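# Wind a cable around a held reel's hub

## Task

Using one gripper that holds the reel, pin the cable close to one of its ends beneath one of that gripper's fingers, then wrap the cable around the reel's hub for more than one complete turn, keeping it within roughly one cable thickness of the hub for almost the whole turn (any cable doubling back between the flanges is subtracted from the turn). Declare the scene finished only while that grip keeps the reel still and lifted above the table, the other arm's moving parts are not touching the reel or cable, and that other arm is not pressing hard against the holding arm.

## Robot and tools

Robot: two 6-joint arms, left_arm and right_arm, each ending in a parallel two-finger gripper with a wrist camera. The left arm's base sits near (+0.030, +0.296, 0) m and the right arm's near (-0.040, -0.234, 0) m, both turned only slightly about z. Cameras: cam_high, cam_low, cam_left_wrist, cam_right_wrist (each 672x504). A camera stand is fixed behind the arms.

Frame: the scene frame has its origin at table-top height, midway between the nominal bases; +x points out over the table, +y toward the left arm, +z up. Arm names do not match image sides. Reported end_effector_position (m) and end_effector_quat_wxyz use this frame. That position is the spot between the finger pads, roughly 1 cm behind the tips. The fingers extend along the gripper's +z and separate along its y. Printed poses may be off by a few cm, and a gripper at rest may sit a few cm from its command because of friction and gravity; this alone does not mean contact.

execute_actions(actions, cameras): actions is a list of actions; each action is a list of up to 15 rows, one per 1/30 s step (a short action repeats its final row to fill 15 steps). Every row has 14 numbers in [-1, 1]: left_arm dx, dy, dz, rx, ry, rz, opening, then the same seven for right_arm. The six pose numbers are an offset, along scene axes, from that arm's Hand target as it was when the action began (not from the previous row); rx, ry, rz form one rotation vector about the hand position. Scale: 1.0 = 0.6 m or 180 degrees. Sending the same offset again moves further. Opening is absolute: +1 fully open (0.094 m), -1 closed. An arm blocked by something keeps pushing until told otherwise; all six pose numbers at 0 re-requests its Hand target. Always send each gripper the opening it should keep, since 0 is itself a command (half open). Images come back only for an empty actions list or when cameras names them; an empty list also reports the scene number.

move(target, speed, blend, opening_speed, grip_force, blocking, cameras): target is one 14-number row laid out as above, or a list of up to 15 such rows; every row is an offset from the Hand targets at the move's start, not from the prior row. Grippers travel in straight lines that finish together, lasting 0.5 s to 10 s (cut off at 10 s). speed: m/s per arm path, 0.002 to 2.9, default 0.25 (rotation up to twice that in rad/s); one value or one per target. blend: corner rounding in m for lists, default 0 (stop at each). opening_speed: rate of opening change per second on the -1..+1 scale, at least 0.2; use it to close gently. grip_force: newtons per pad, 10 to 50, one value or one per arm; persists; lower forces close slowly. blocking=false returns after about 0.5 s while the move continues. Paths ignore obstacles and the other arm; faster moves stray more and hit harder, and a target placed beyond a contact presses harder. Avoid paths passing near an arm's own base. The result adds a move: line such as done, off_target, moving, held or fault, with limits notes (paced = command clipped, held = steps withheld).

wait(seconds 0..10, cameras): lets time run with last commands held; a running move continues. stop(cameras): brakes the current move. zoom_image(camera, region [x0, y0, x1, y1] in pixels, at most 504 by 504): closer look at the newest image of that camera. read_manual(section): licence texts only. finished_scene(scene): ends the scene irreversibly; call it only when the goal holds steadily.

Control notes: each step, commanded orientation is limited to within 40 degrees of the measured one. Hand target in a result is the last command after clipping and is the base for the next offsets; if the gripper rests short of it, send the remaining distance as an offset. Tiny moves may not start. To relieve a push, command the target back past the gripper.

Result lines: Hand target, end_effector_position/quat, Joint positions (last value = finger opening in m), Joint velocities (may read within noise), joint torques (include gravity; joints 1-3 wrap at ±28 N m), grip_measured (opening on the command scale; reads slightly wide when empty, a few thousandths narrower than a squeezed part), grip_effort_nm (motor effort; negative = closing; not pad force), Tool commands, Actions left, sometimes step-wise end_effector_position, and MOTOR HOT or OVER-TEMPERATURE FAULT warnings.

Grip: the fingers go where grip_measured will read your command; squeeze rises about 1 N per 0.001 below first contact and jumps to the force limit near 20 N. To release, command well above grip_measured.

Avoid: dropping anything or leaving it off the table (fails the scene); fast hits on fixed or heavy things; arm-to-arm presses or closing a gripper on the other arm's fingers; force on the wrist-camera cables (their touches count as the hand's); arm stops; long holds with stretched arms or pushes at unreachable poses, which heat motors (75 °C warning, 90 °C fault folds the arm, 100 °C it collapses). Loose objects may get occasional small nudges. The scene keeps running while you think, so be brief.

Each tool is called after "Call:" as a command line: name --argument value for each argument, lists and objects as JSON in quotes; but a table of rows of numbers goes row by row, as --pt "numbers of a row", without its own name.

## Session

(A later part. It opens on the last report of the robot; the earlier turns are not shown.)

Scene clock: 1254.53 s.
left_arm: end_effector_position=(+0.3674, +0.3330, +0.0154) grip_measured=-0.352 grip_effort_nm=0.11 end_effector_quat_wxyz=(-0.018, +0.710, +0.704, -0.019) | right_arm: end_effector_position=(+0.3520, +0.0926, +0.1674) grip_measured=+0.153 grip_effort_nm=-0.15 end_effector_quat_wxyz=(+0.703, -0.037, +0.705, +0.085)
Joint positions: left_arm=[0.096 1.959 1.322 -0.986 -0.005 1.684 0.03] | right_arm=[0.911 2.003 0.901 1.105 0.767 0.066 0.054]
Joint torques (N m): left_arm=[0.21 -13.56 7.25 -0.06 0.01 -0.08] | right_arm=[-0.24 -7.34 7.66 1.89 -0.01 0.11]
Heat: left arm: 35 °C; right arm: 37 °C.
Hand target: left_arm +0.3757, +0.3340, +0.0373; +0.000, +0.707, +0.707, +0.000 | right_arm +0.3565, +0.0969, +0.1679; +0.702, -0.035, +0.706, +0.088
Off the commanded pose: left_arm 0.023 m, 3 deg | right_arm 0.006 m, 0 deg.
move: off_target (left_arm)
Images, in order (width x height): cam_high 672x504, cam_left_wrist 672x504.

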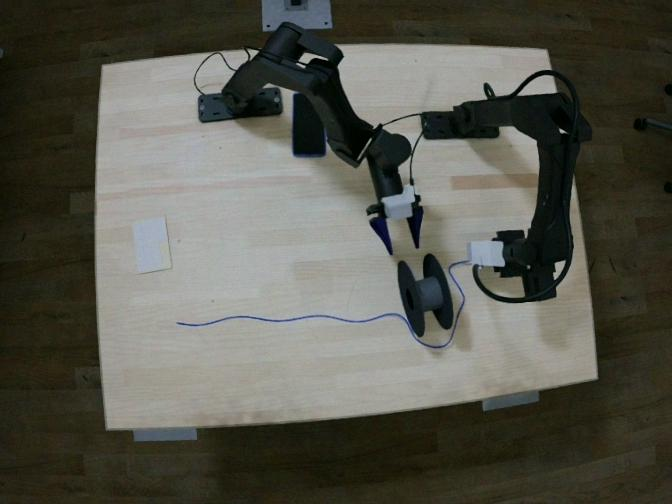

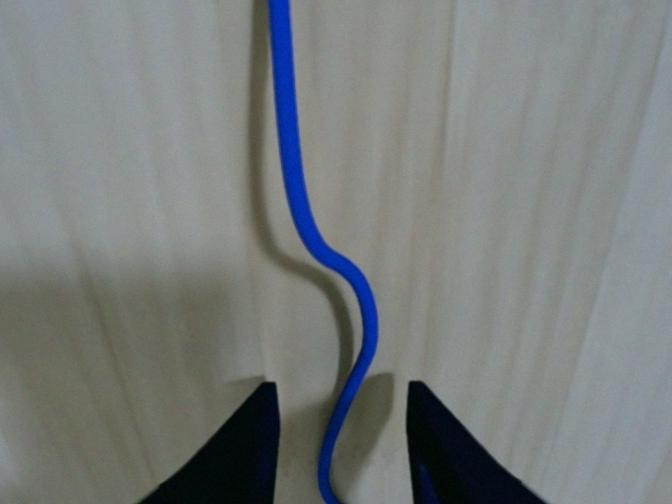

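Call:
move --pt "0 0 0.05 0 0 0 -0.35 0 0 0 0 0 0 0.15" --pt "0.0 -0.083 0.05 0 0 0 -0.35 0 0 0 0 0 0 0.15" --pt "0 -0.083 -0.02 0 0 0 -0.35 0 0 0 0 0 0 0.15" --speed 0.2 --blend '[0.015,0.015,0]' --cameras '["cam_left_wrist","cam_high"]'

Scene clock: 1268.63 s.
left_arm: end_effector_position=(+0.3778, +0.2828, +0.0328) grip_measured=-0.352 grip_effort_nm=0.11 end_effector_quat_wxyz=(+0.003, +0.712, +0.702, +0.008) | right_arm: end_effector_position=(+0.3520, +0.0926, +0.1674) grip_measured=+0.153 grip_effort_nm=-0.15 end_effector_quat_wxyz=(+0.703, -0.037, +0.705, +0.085)
Joint positions: left_arm=[-0.052 1.905 1.323 -0.973 -0.006 1.54 0.03] | right_arm=[0.911 2.003 0.901 1.105 0.767 0.066 0.054]
Joint torques (N m): left_arm=[0.59 -8.1 4.41 0.33 0.02 -0.07] | right_arm=[-0.24 -7.34 7.65 1.88 -0.02 0.12]
Heat: left arm: 37 °C; right arm: 37 °C.
Hand target: left_arm +0.3756, +0.2842, +0.0254; +0.000, +0.707, +0.707, +0.000 | right_arm +0.3565, +0.0969, +0.1679; +0.702, -0.035, +0.706, +0.088
Off the commanded pose: left_arm 0.008 m, 1 deg | right_arm 0.006 m, 0 deg.
move: done
Images, in order (width x height): cam_high 672x504, cam_left_wrist 672x504.

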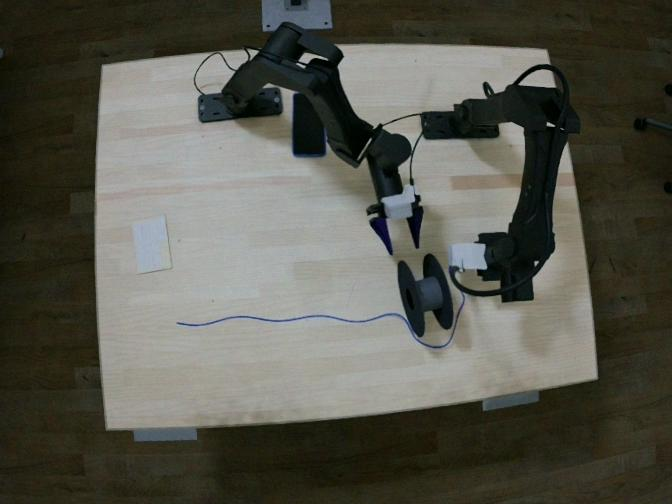

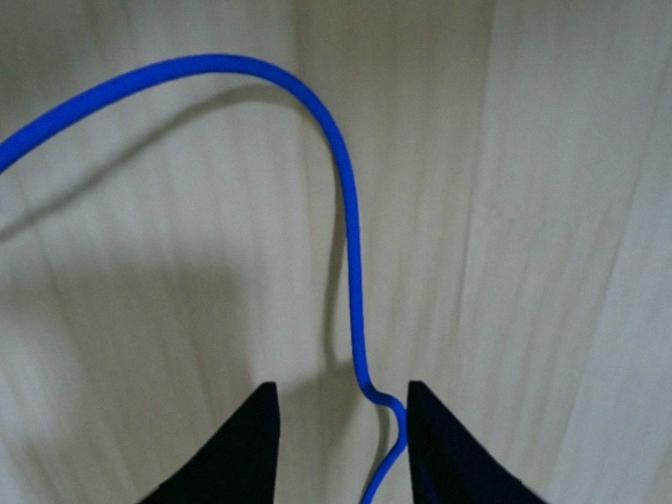

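Call:
move --pt "-0.007 0.02 0 0 0 0 -0.35 0 0 0 0 0 0 0.15" --pt "-0.007 0.02 -0.0305 0 0 0 -0.35 0 0 0 0 0 0 0.15" --speed 0.15 --cameras '["cam_left_wrist"]'

Scene clock: 1278.07 s.
left_arm: end_effector_position=(+0.3752, +0.2957, +0.0183) grip_measured=-0.352 grip_effort_nm=0.11 end_effector_quat_wxyz=(+0.007, +0.704, +0.710, +0.012) | right_arm: end_effector_position=(+0.3520, +0.0926, +0.1674) grip_measured=+0.153 grip_effort_nm=-0.15 end_effector_quat_wxyz=(+0.703, -0.037, +0.705, +0.085)
Joint positions: left_arm=[-0.015 1.905 1.261 -0.899 -0.006 1.557 0.03] | right_arm=[0.911 2.003 0.901 1.105 0.767 0.066 0.054]
Joint torques (N m): left_arm=[0.36 -7.12 4.29 0.35 0.02 0.08] | right_arm=[-0.28 -7.36 7.68 1.9 -0.04 0.11]
Heat: left arm: 35 °C; right arm: 37 °C.
Hand target: left_arm +0.3715, +0.2961, +0.0071; +0.000, +0.707, +0.707, +0.000 | right_arm +0.3565, +0.0969, +0.1679; +0.702, -0.035, +0.706, +0.088
Off the commanded pose: left_arm 0.012 m, 2 deg | right_arm 0.006 m, 0 deg.
move: off_target (left_arm)
Images, in order (width x height): cam_left_wrist 672x504.

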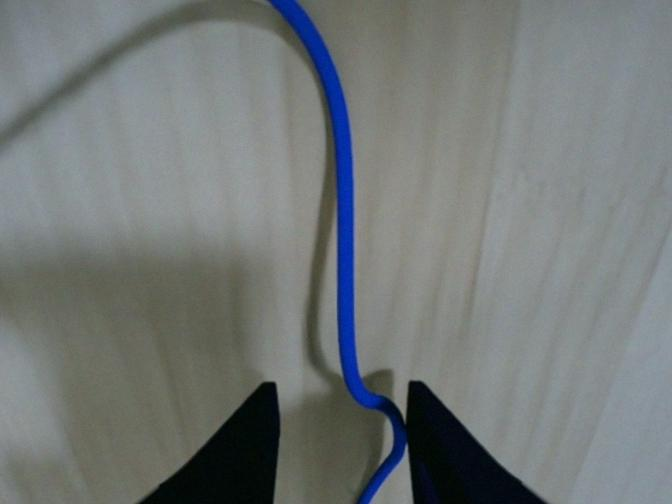

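Call:
move --pt "0 -0.015 0.02 0 0 0 -0.35 0 0 0 0 0 0 0.15" --pt "0 -0.015 -0.012 0 0 0 -0.35 0 0 0 0 0 0 0.15" --speed 0.15 --cameras '["cam_left_wrist"]'

Scene clock: 1285.60 s.
left_arm: end_effector_position=(+0.3757, +0.2899, +0.0114) grip_measured=-0.352 grip_effort_nm=0.11 end_effector_quat_wxyz=(+0.008, +0.707, +0.707, +0.012) | right_arm: end_effector_position=(+0.3520, +0.0926, +0.1674) grip_measured=+0.153 grip_effort_nm=-0.15 end_effector_quat_wxyz=(+0.703, -0.037, +0.705, +0.085)
Joint positions: left_arm=[-0.032 1.917 1.248 -0.873 -0.006 1.549 0.03] | right_arm=[0.911 2.003 0.901 1.105 0.767 0.066 0.054]
Joint torques (N m): left_arm=[-0.47 -7.13 4.14 0.44 0.02 -0.08] | right_arm=[-0.28 -7.35 7.64 1.88 -0.02 0.11]
Heat: left arm: 34 °C; right arm: 37 °C.
Hand target: left_arm +0.3714, +0.2872, -0.0002; +0.000, +0.707, +0.707, +0.000 | right_arm +0.3565, +0.0969, +0.1679; +0.702, -0.035, +0.706, +0.088
Off the commanded pose: left_arm 0.013 m, 2 deg | right_arm 0.006 m, 0 deg.
move: off_target (left_arm)
Images, in order (width x height): cam_left_wrist 672x504.

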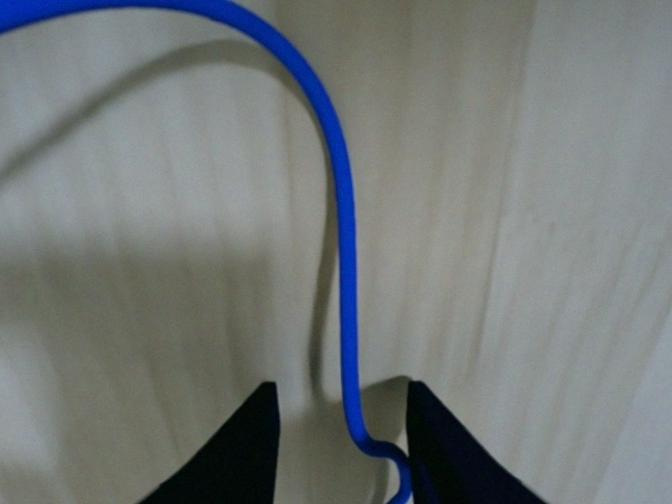

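Call:
move --target '[0,0,0,0,0,0,-1,0,0,0,0,0,0,0.15]' --opening_speed 0.5 --cameras '["cam_left_wrist","cam_low"]'

Scene clock: 1292.20 s.
left_arm: end_effector_position=(+0.3759, +0.2899, +0.0114) grip_measured=-0.945 grip_effort_nm=-0.99 end_effector_quat_wxyz=(+0.008, +0.707, +0.707, +0.012) | right_arm: end_effector_position=(+0.3520, +0.0926, +0.1674) grip_measured=+0.153 grip_effort_nm=-0.15 end_effector_quat_wxyz=(+0.703, -0.037, +0.705, +0.085)
Joint positions: left_arm=[-0.032 1.917 1.248 -0.872 -0.006 1.549 0.003] | right_arm=[0.911 2.003 0.901 1.105 0.767 0.066 0.054]
Joint torques (N m): left_arm=[-0.47 -7.13 4.14 0.37 0.02 -0.08] | right_arm=[-0.25 -7.39 7.71 1.88 -0.02 0.11]
Heat: left arm: 33 °C; right arm: 37 °C.
Hand target: left_arm +0.3714, +0.2872, -0.0002; +0.000, +0.707, +0.707, +0.000 | right_arm +0.3565, +0.0969, +0.1679; +0.702, -0.035, +0.706, +0.088
Off the commanded pose: left_arm 0.013 m, 2 deg | right_arm 0.006 m, 0 deg.
move: off_target (left_arm)
Images, in order (width x height): cam_low 672x504, cam_left_wrist 672x504.

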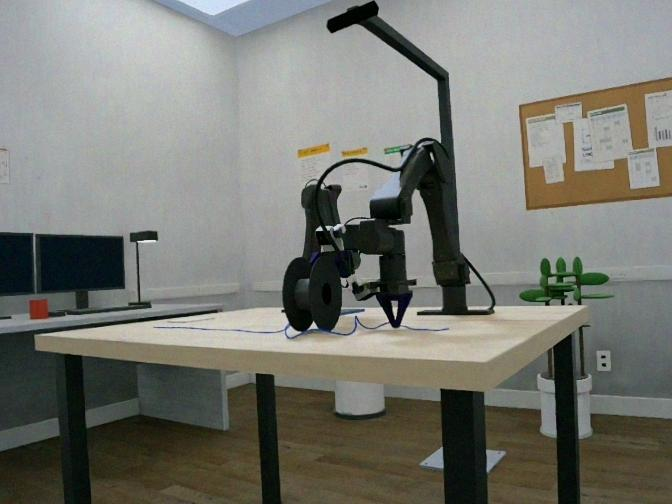

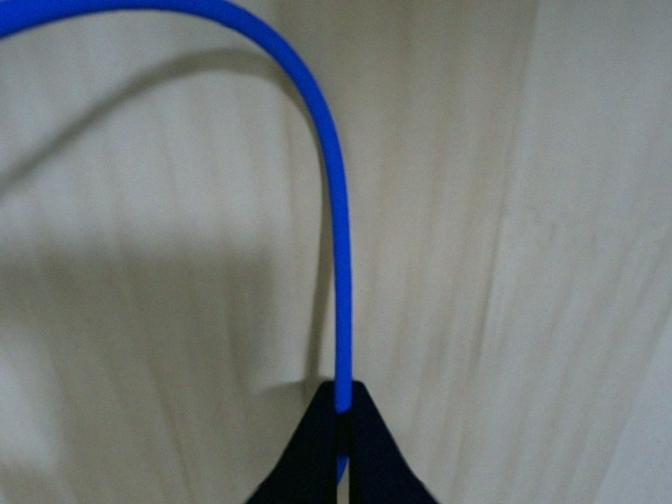

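Call:
move --pt "0 -0.02 0.167 0 0 0 -1 0.1017 0.0177 -0.0067 0 0 0 0.15" --speed 0.15 --cameras '["all"]'

Scene clock: 1341.73 s.
left_arm: end_effector_position=(+0.3688, +0.2785, +0.0830) grip_measured=-0.946 grip_effort_nm=-1.03 end_effector_quat_wxyz=(-0.016, +0.707, +0.707, -0.010) | right_arm: end_effector_position=(+0.4119, +0.1044, +0.1635) grip_measured=+0.153 grip_effort_nm=-0.15 end_effector_quat_wxyz=(+0.702, -0.038, +0.706, +0.086)
Joint positions: left_arm=[-0.066 1.875 1.487 -1.22 -0.006 1.514 0.003] | right_arm=[0.809 2.141 1.119 1.024 0.665 0.067 0.054]
Joint torques (N m): left_arm=[-0.55 -11.96 7.38 0.04 0.02 -0.08] | right_arm=[-0.47 -8.58 8.2 1.96 -0.03 0.11]
Heat: left arm: 31 °C; right arm: 38 °C.
Hand target: left_arm +0.3714, +0.2752, +0.1000; +0.000, +0.707, +0.707, +0.000 | right_arm +0.4174, +0.1077, +0.1638; +0.702, -0.035, +0.706, +0.088
Off the commanded pose: left_arm 0.018 m, 2 deg | right_arm 0.006 m, 0 deg.
move: off_target (left_arm)

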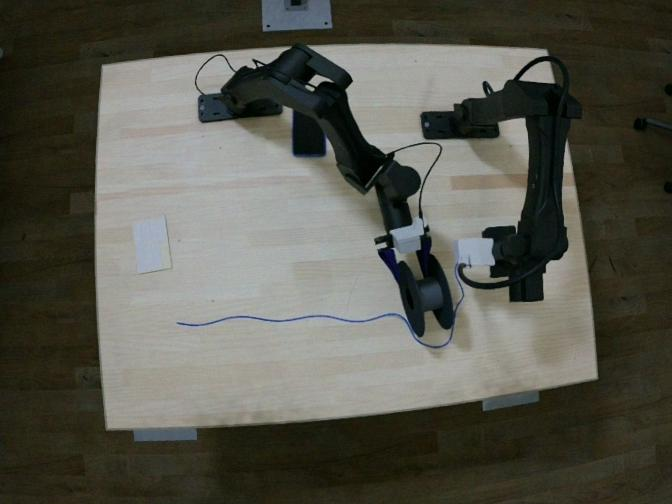

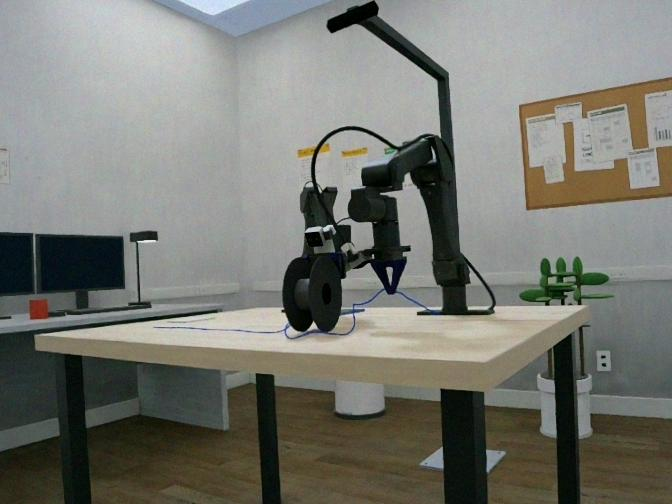

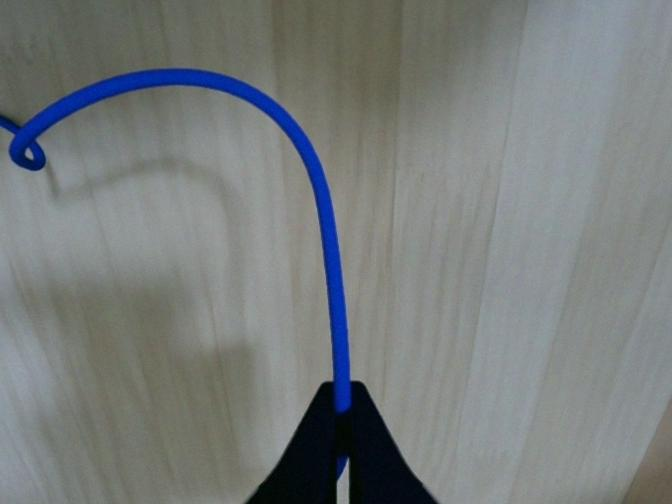

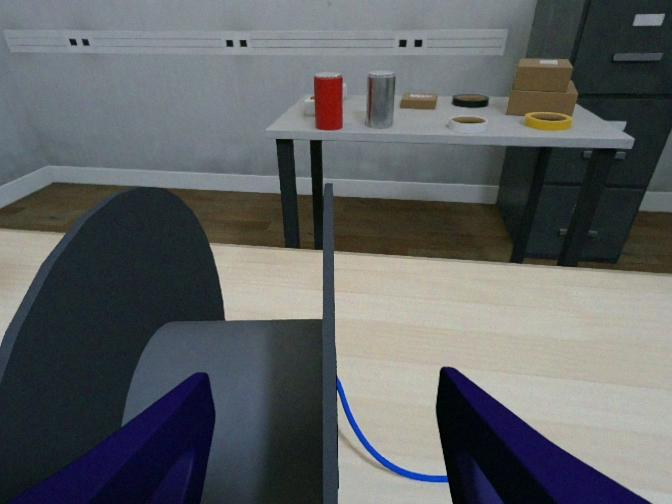

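Call:
move --pt "0.0227 -0.1087 0.2667 -0.2289 -0.0296 0.041 -1 0 0 0 0 0 0 0.15" --pt "0.0393 -0.192 0.3917 -0.412 -0.0533 0.0737 -1 0 0 0 0 0 0 0.15" --pt "0.0477 -0.2587 0.4083 -0.4577 -0.0592 0.0819 -1 0 0 0 0 0 0 0.15" --speed 0.25 --blend '[0.03,0.03,0]' --cameras '["all"]'

Scene clock: 1359.07 s.
left_arm: end_effector_position=(+0.4095, +0.1215, +0.3338) grip_measured=-0.946 grip_effort_nm=-1.03 end_effector_quat_wxyz=(+0.511, +0.432, +0.619, -0.412) | right_arm: end_effector_position=(+0.4119, +0.1045, +0.1634) grip_measured=+0.153 grip_effort_nm=-0.15 end_effector_quat_wxyz=(+0.702, -0.038, +0.706, +0.086)
Joint positions: left_arm=[-0.02 1.55 1.338 -0.241 1.246 0.364 0.003] | right_arm=[0.809 2.141 1.119 1.024 0.664 0.067 0.054]
Joint torques (N m): left_arm=[-0.49 -10.63 5.27 1.39 0.19 -0.02] | right_arm=[-0.36 -8.53 8.18 1.93 -0.02 0.11]
Heat: left arm: 34 °C; right arm: 38 °C.
Hand target: left_arm +0.4000, +0.1199, +0.3450; +0.524, +0.441, +0.607, -0.404 | right_arm +0.4174, +0.1077, +0.1638; +0.702, -0.035, +0.706, +0.088
Off the commanded pose: left_arm 0.015 m, 2 deg | right_arm 0.006 m, 0 deg.
move: off_target (left_arm)

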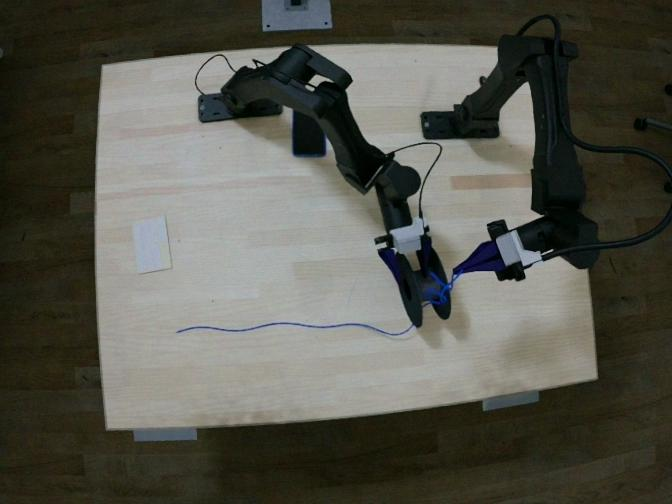

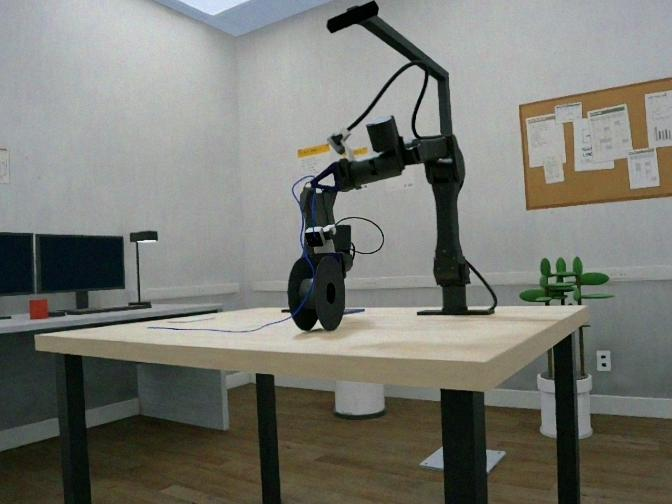

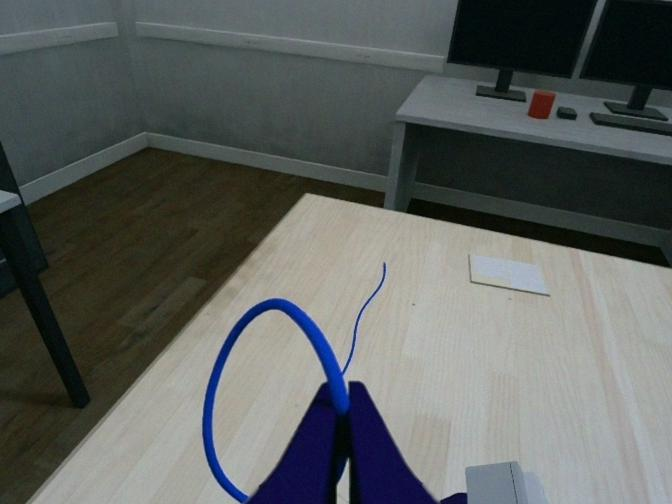

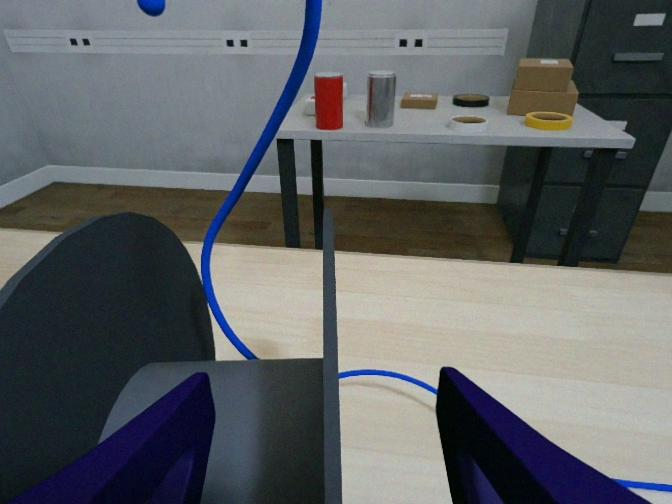

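Call:
zoom_image --camera "cam_low" --region '[260, 150, 400, 340]'

Call:
zoom_image --camera "cam_high" --region '[370, 210, 550, 350]'

Scaled by 2.653.

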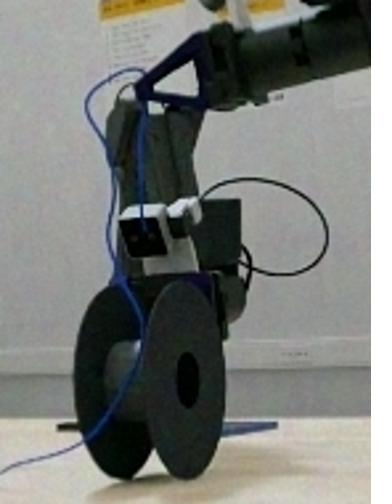

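Scaled by 2.800.

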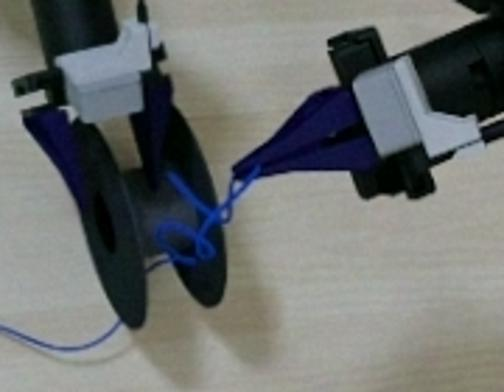

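Call:
move --pt "-0.04 -0.033 -0.05 0 0 0 -1 -0.0362 -0.0063 0 0 0 0 0.15" --speed 0.15 --cameras '["cam_right_wrist","cam_high","cam_low"]'

Scene clock: 1408.90 s.
left_arm: end_effector_position=(+0.3836, +0.1009, +0.3054) grip_measured=-0.946 grip_effort_nm=-1.03 end_effector_quat_wxyz=(+0.510, +0.434, +0.618, -0.411) | right_arm: end_effector_position=(+0.3995, +0.1066, +0.1494) grip_measured=+0.153 grip_effort_nm=-0.15 end_effector_quat_wxyz=(+0.694, -0.048, +0.714, +0.079)
Joint positions: left_arm=[-0.088 1.452 1.118 -0.049 1.185 0.291 0.003] | right_arm=[0.833 2.141 1.079 1.029 0.682 0.068 0.054]
Joint torques (N m): left_arm=[-0.43 -9.42 5.34 1.39 0.14 0.01] | right_arm=[0.4 -11.97 4.68 2.29 0.11 0.11]
Heat: left arm: 36 °C; right arm: 38 °C.
Hand target: left_arm +0.3760, +0.1002, +0.3150; +0.524, +0.441, +0.607, -0.404 | right_arm +0.3957, +0.1039, +0.1639; +0.702, -0.035, +0.706, +0.088
Off the commanded pose: left_arm 0.012 m, 2 deg | right_arm 0.015 m, 2 deg.
move: off_target (left_arm, right_arm)
Images, in order (width x height): cam_high 672x504, cam_low 672x504, cam_right_wrist 672x504.

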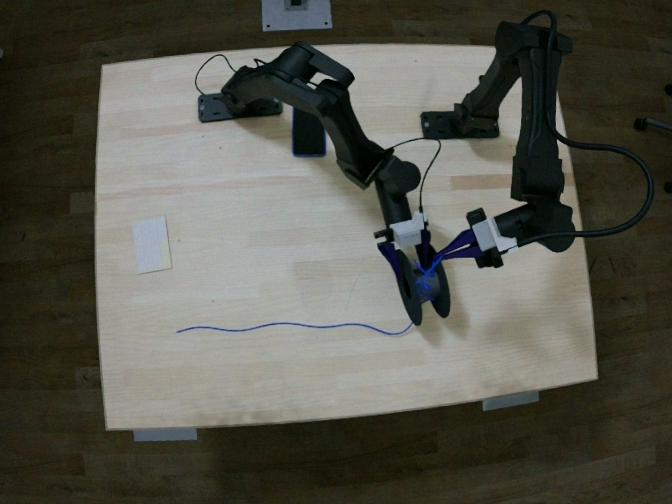

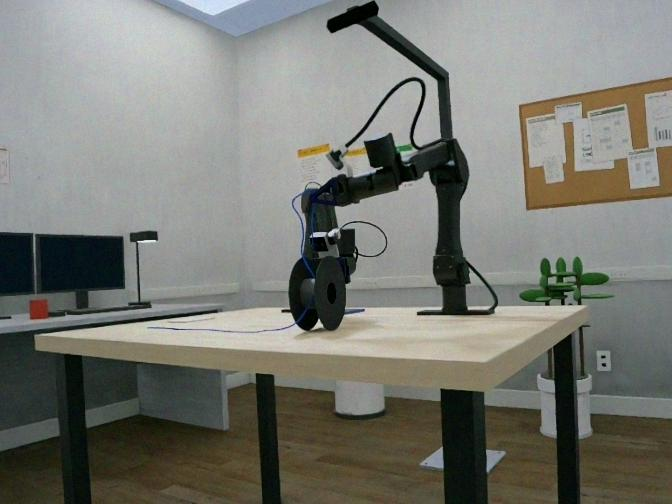

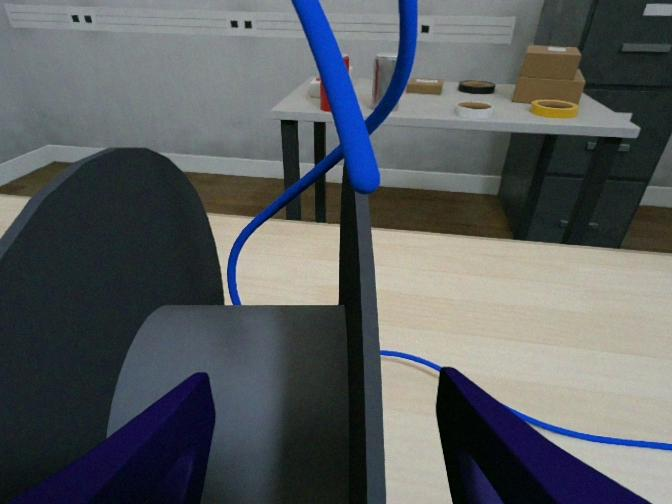

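Call:
zoom_image --camera "cam_high" --region '[390, 220, 490, 320]'

Call:
zoom_image --camera "cam_low" --region '[260, 150, 400, 340]'

Scaled by 5.040.

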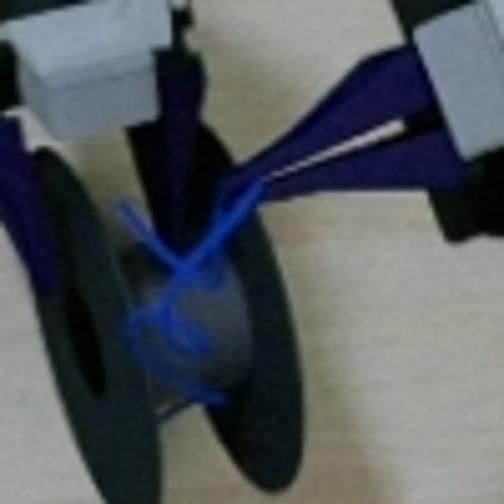

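Scaled by 2.653.

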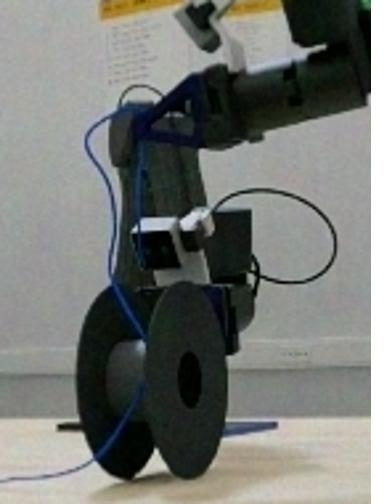

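Call:
move --pt "-0.0342 0.0025 -0.075 0 0 0 -1 0 -0.01 0.0133 0 0 0 0.15" --speed 0.12 --cameras '["cam_right_wrist","cam_high","cam_low"]'

Scene clock: 1485.10 s.
left_arm: end_effector_position=(+0.3620, +0.1027, +0.2632) grip_measured=-0.946 grip_effort_nm=-1.04 end_effector_quat_wxyz=(+0.512, +0.434, +0.617, -0.410) | right_arm: end_effector_position=(+0.3969, +0.1036, +0.1623) grip_measured=+0.153 grip_effort_nm=-0.15 end_effector_quat_wxyz=(+0.699, -0.043, +0.709, +0.085)
Joint positions: left_arm=[-0.088 1.395 0.896 0.122 1.184 0.289 0.003] | right_arm=[0.833 2.106 1.065 1.029 0.682 0.068 0.054]
Joint torques (N m): left_arm=[-0.5 -8.4 5.01 1.45 0.13 -0.08] | right_arm=[-0.44 -11.81 4.59 2.06 0.04 0.1]
Heat: left arm: 32 °C; right arm: 36 °C.
Hand target: left_arm +0.3555, +0.1017, +0.2700; +0.524, +0.441, +0.607, -0.404 | right_arm +0.3957, +0.0979, +0.1718; +0.702, -0.035, +0.706, +0.088
Off the commanded pose: left_arm 0.009 m, 2 deg | right_arm 0.011 m, 1 deg.
move: off_target (right_arm)
Images, in order (width x height): cam_high 672x504, cam_low 672x504, cam_right_wrist 672x504.

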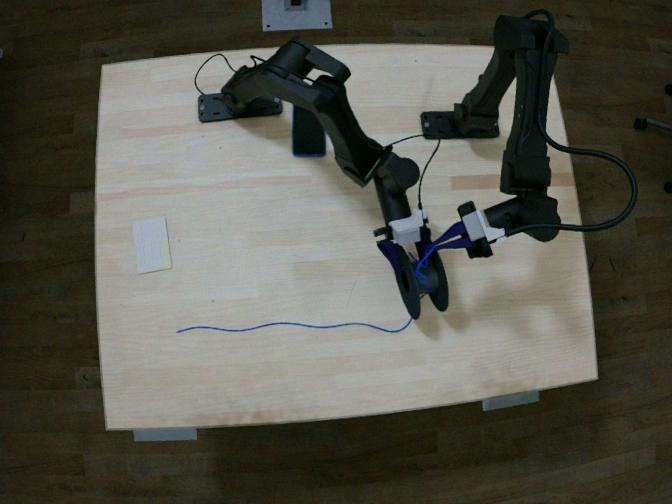

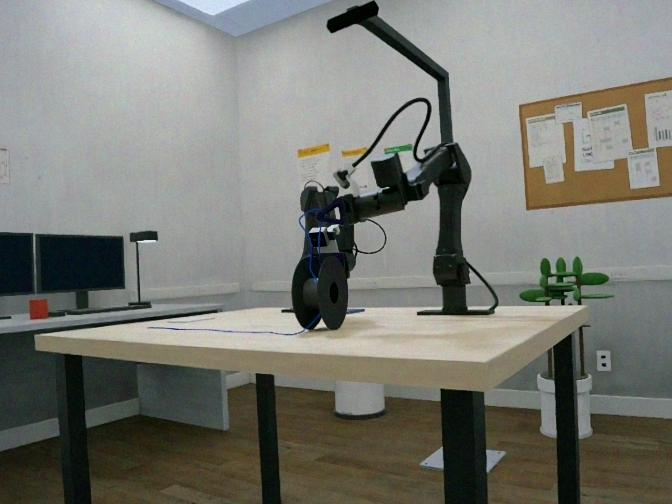

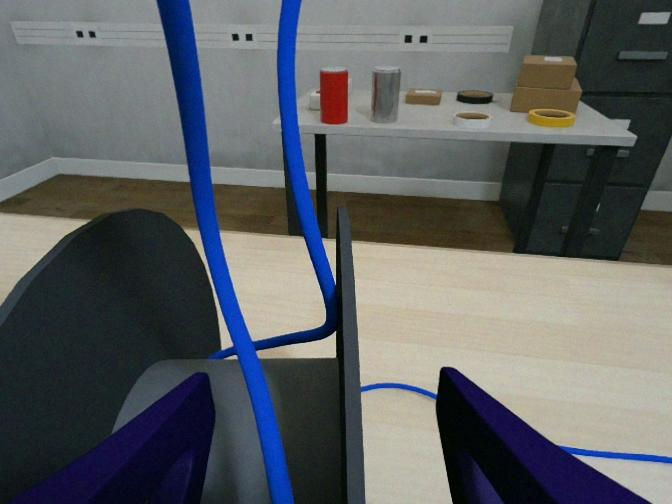

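Call:
move --pt "0.025 -0.0285 -0.05 0.05 0 0 -1 0 0 0 0 0 0 0.15" --speed 0.12 --cameras '["cam_right_wrist","cam_high"]'

Scene clock: 1554.67 s.
left_arm: end_effector_position=(+0.3656, +0.0875, +0.2350) grip_measured=-0.946 grip_effort_nm=-1.04 end_effector_quat_wxyz=(+0.484, +0.473, +0.643, -0.358) | right_arm: end_effector_position=(+0.3969, +0.1036, +0.1623) grip_measured=+0.153 grip_effort_nm=-0.15 end_effector_quat_wxyz=(+0.699, -0.043, +0.709, +0.085)
Joint positions: left_arm=[-0.161 1.43 0.962 -0.111 1.045 0.511 0.003] | right_arm=[0.833 2.106 1.065 1.029 0.682 0.068 0.054]
Joint torques (N m): left_arm=[-0.54 -4.52 9.26 1.16 0.28 0.12] | right_arm=[-0.47 -11.86 4.6 2.07 0.04 0.11]
Heat: left arm: 32 °C; right arm: 36 °C.
Hand target: left_arm +0.3706, +0.0846, +0.2400; +0.487, +0.481, +0.637, -0.355 | right_arm +0.3957, +0.0979, +0.1718; +0.702, -0.035, +0.706, +0.088
Off the commanded pose: left_arm 0.008 m, 1 deg | right_arm 0.011 m, 1 deg.
move: off_target (right_arm)
Images, in order (width x height): cam_high 672x504, cam_right_wrist 672x504.

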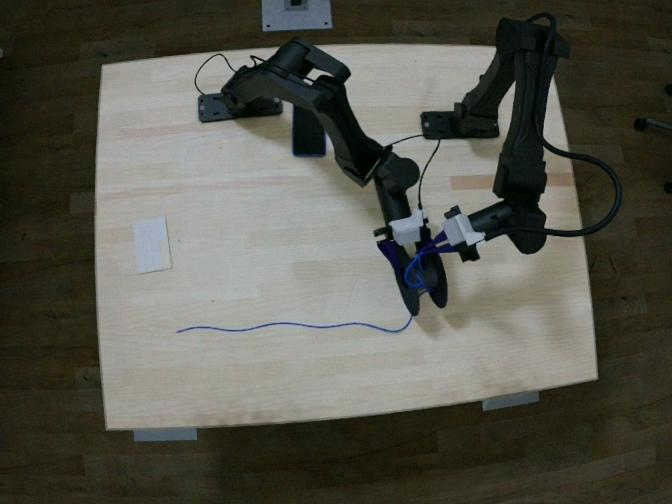

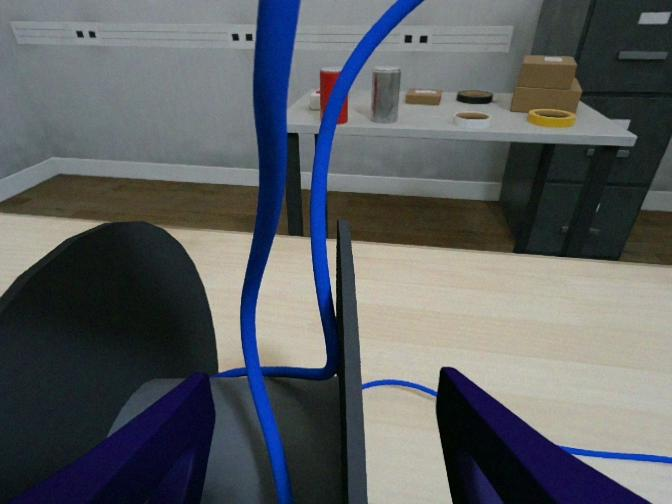

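Call:
move --pt "0 -0.0067 -0.043 0 0 0 -1 0 0 0.0133 0 0 0 0.15" --speed 0.12 --cameras '["cam_right_wrist","cam_high","cam_low"]'

Scene clock: 1571.47 s.
left_arm: end_effector_position=(+0.3706, +0.0830, +0.2225) grip_measured=-0.946 grip_effort_nm=-1.03 end_effector_quat_wxyz=(+0.491, +0.479, +0.637, -0.352) | right_arm: end_effector_position=(+0.3962, +0.1027, +0.1707) grip_measured=+0.153 grip_effort_nm=-0.15 end_effector_quat_wxyz=(+0.701, -0.041, +0.707, +0.087)
Joint positions: left_arm=[-0.173 1.462 0.928 -0.021 1.034 0.511 0.003] | right_arm=[0.833 2.083 1.065 1.014 0.682 0.068 0.054]
Joint torques (N m): left_arm=[-0.62 -4.89 5.26 1.53 0.23 0.02] | right_arm=[-0.4 -11.78 5.19 1.94 0.04 0.11]
Heat: left arm: 34 °C; right arm: 36 °C.
Hand target: left_arm +0.3705, +0.0806, +0.2141; +0.487, +0.481, +0.637, -0.355 | right_arm +0.3957, +0.0979, +0.1799; +0.702, -0.035, +0.706, +0.089
Off the commanded pose: left_arm 0.009 m, 1 deg | right_arm 0.010 m, 1 deg.
move: done
Images, in order (width x height): cam_high 672x504, cam_low 672x504, cam_right_wrist 672x504.

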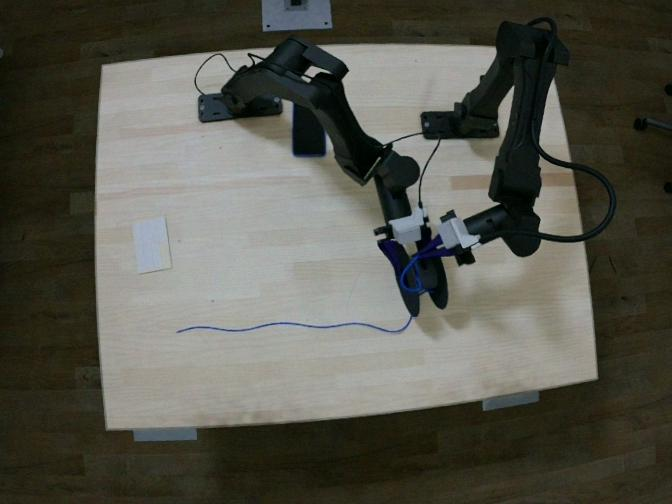

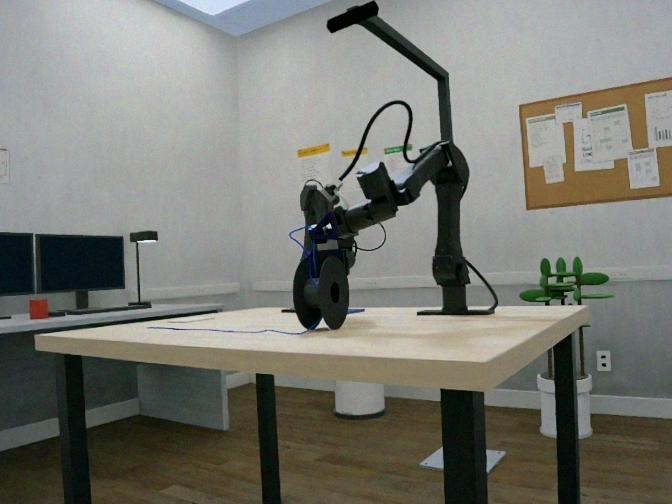

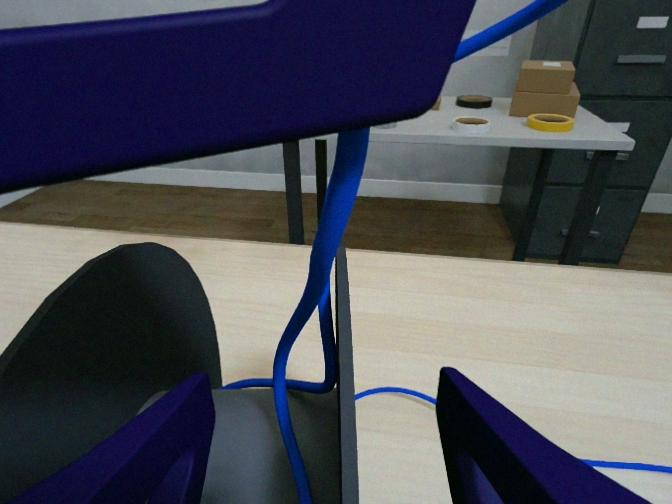

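Call:
zoom_image --camera "cam_right_wrist" --region '[190, 220, 460, 504]'

Scaled by 1.775.

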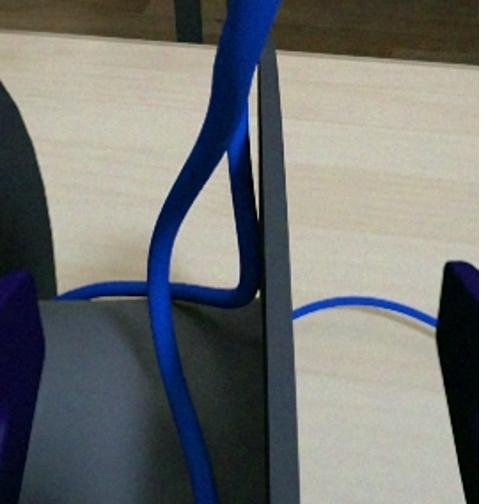

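Call:
move --pt "0.0131 0.0023 0 -0.0233 0.0767 0.0229 -1 0 0 0 0 0 0 0.15" --speed 0.12 --cameras '["cam_right_wrist"]'

Scene clock: 1606.20 s.
left_arm: end_effector_position=(+0.3733, +0.0826, +0.2130) grip_measured=-0.946 grip_effort_nm=-1.04 end_effector_quat_wxyz=(+0.434, +0.392, +0.698, -0.414) | right_arm: end_effector_position=(+0.3962, +0.1027, +0.1706) grip_measured=+0.153 grip_effort_nm=-0.15 end_effector_quat_wxyz=(+0.700, -0.041, +0.707, +0.086)
Joint positions: left_arm=[-0.173 1.489 0.928 -0.021 1.034 0.263 0.003] | right_arm=[0.833 2.083 1.065 1.013 0.682 0.068 0.054]
Joint torques (N m): left_arm=[0.17 -4.86 7.54 1.38 0.3 -0.01] | right_arm=[-0.39 -11.69 5.22 1.94 0.04 0.1]
Heat: left arm: 32 °C; right arm: 36 °C.
Hand target: left_arm +0.3784, +0.0819, +0.2142; +0.437, +0.393, +0.694, -0.415 | right_arm +0.3957, +0.0979, +0.1799; +0.702, -0.035, +0.706, +0.088
Off the commanded pose: left_arm 0.005 m, 1 deg | right_arm 0.011 m, 1 deg.
move: off_target (right_arm)
Images, in order (width x height): cam_right_wrist 672x504.

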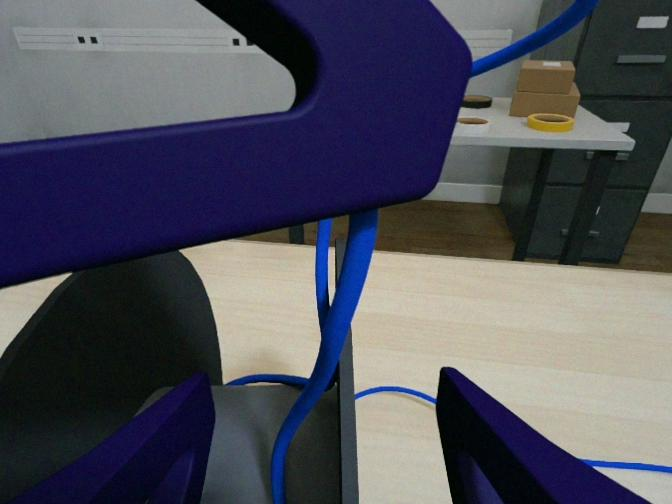

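Call:
zoom_image --camera "cam_right_wrist" --region '[190, 200, 460, 504]'

Scaled by 1.658.

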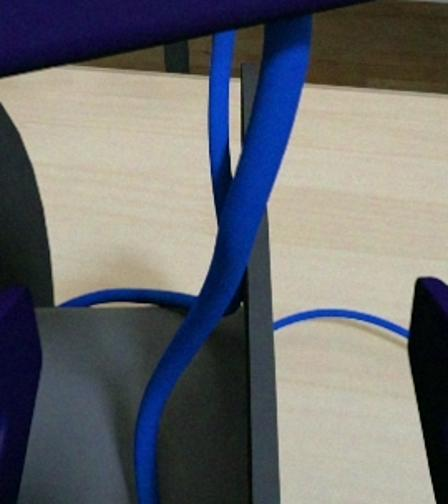

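Call:
move --target '[0,0,0,0,0,0,-1,0,0,0,0,0,0,-1]' --opening_speed 0.4 --cameras '["cam_right_wrist","cam_high","cam_low"]'

Scene clock: 1621.20 s.
left_arm: end_effector_position=(+0.3733, +0.0826, +0.2130) grip_measured=-0.946 grip_effort_nm=-1.04 end_effector_quat_wxyz=(+0.434, +0.392, +0.698, -0.414) | right_arm: end_effector_position=(+0.3962, +0.1027, +0.1705) grip_measured=-0.863 grip_effort_nm=-1.03 end_effector_quat_wxyz=(+0.700, -0.041, +0.707, +0.087)
Joint positions: left_arm=[-0.173 1.489 0.928 -0.021 1.034 0.263 0.003] | right_arm=[0.833 2.083 1.065 1.013 0.682 0.069 0.006]
Joint torques (N m): left_arm=[0.18 -4.89 7.54 1.39 0.3 -0.03] | right_arm=[-0.44 -11.71 5.19 1.93 0.05 0.08]
Heat: left arm: 33 °C; right arm: 36 °C.
Hand target: left_arm +0.3784, +0.0819, +0.2142; +0.437, +0.393, +0.694, -0.415 | right_arm +0.3957, +0.0978, +0.1799; +0.702, -0.035, +0.706, +0.088
Off the commanded pose: left_arm 0.005 m, 1 deg | right_arm 0.011 m, 1 deg.
move: off_target (right_arm)
Images, in order (width x height): cam_high 672x504, cam_low 672x504, cam_right_wrist 672x504.

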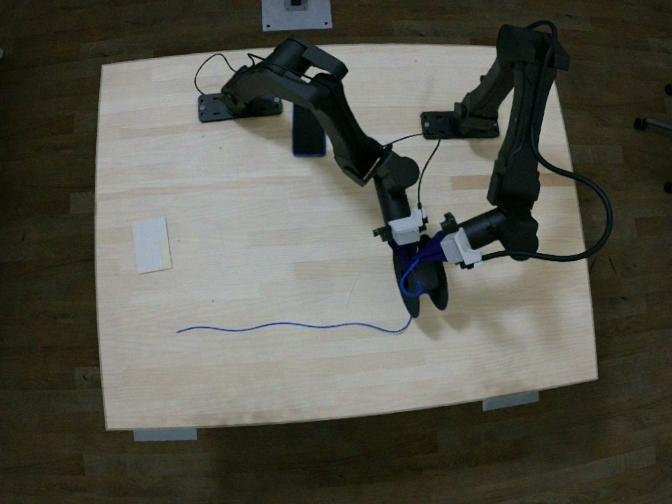

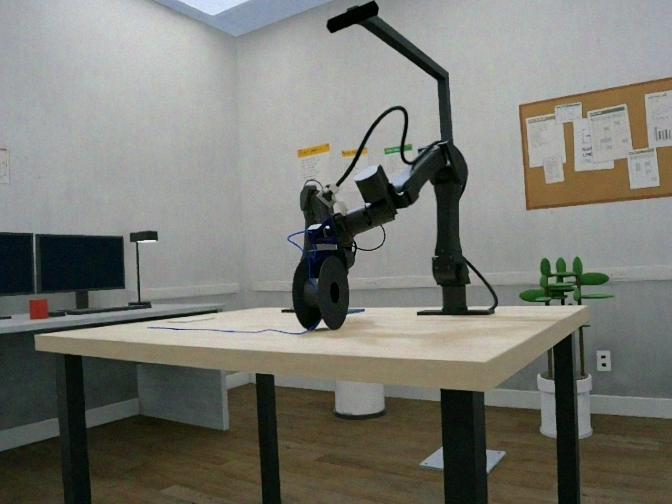

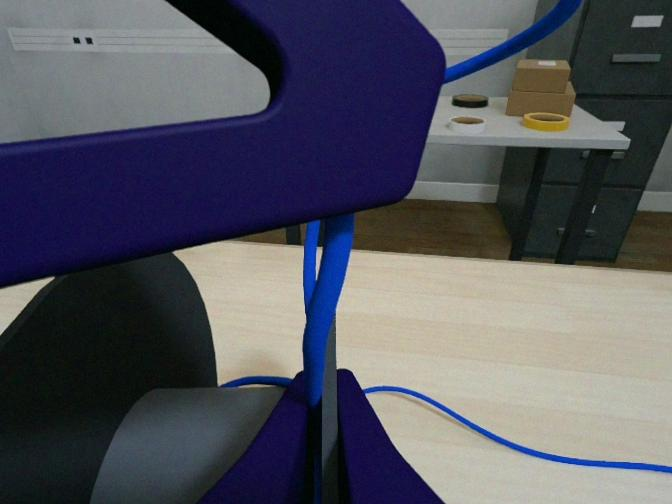

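Call:
zoom_image --camera "cam_right_wrist" --region '[240, 290, 420, 504]'

Scaled by 2.355.

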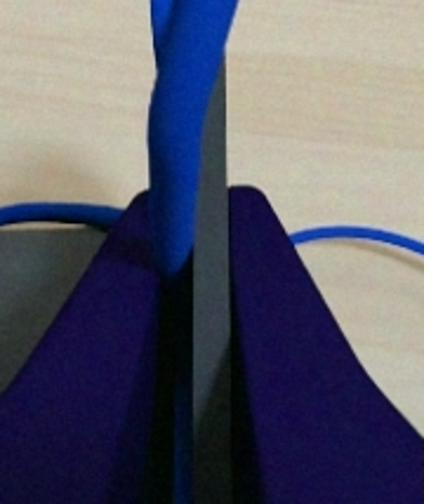

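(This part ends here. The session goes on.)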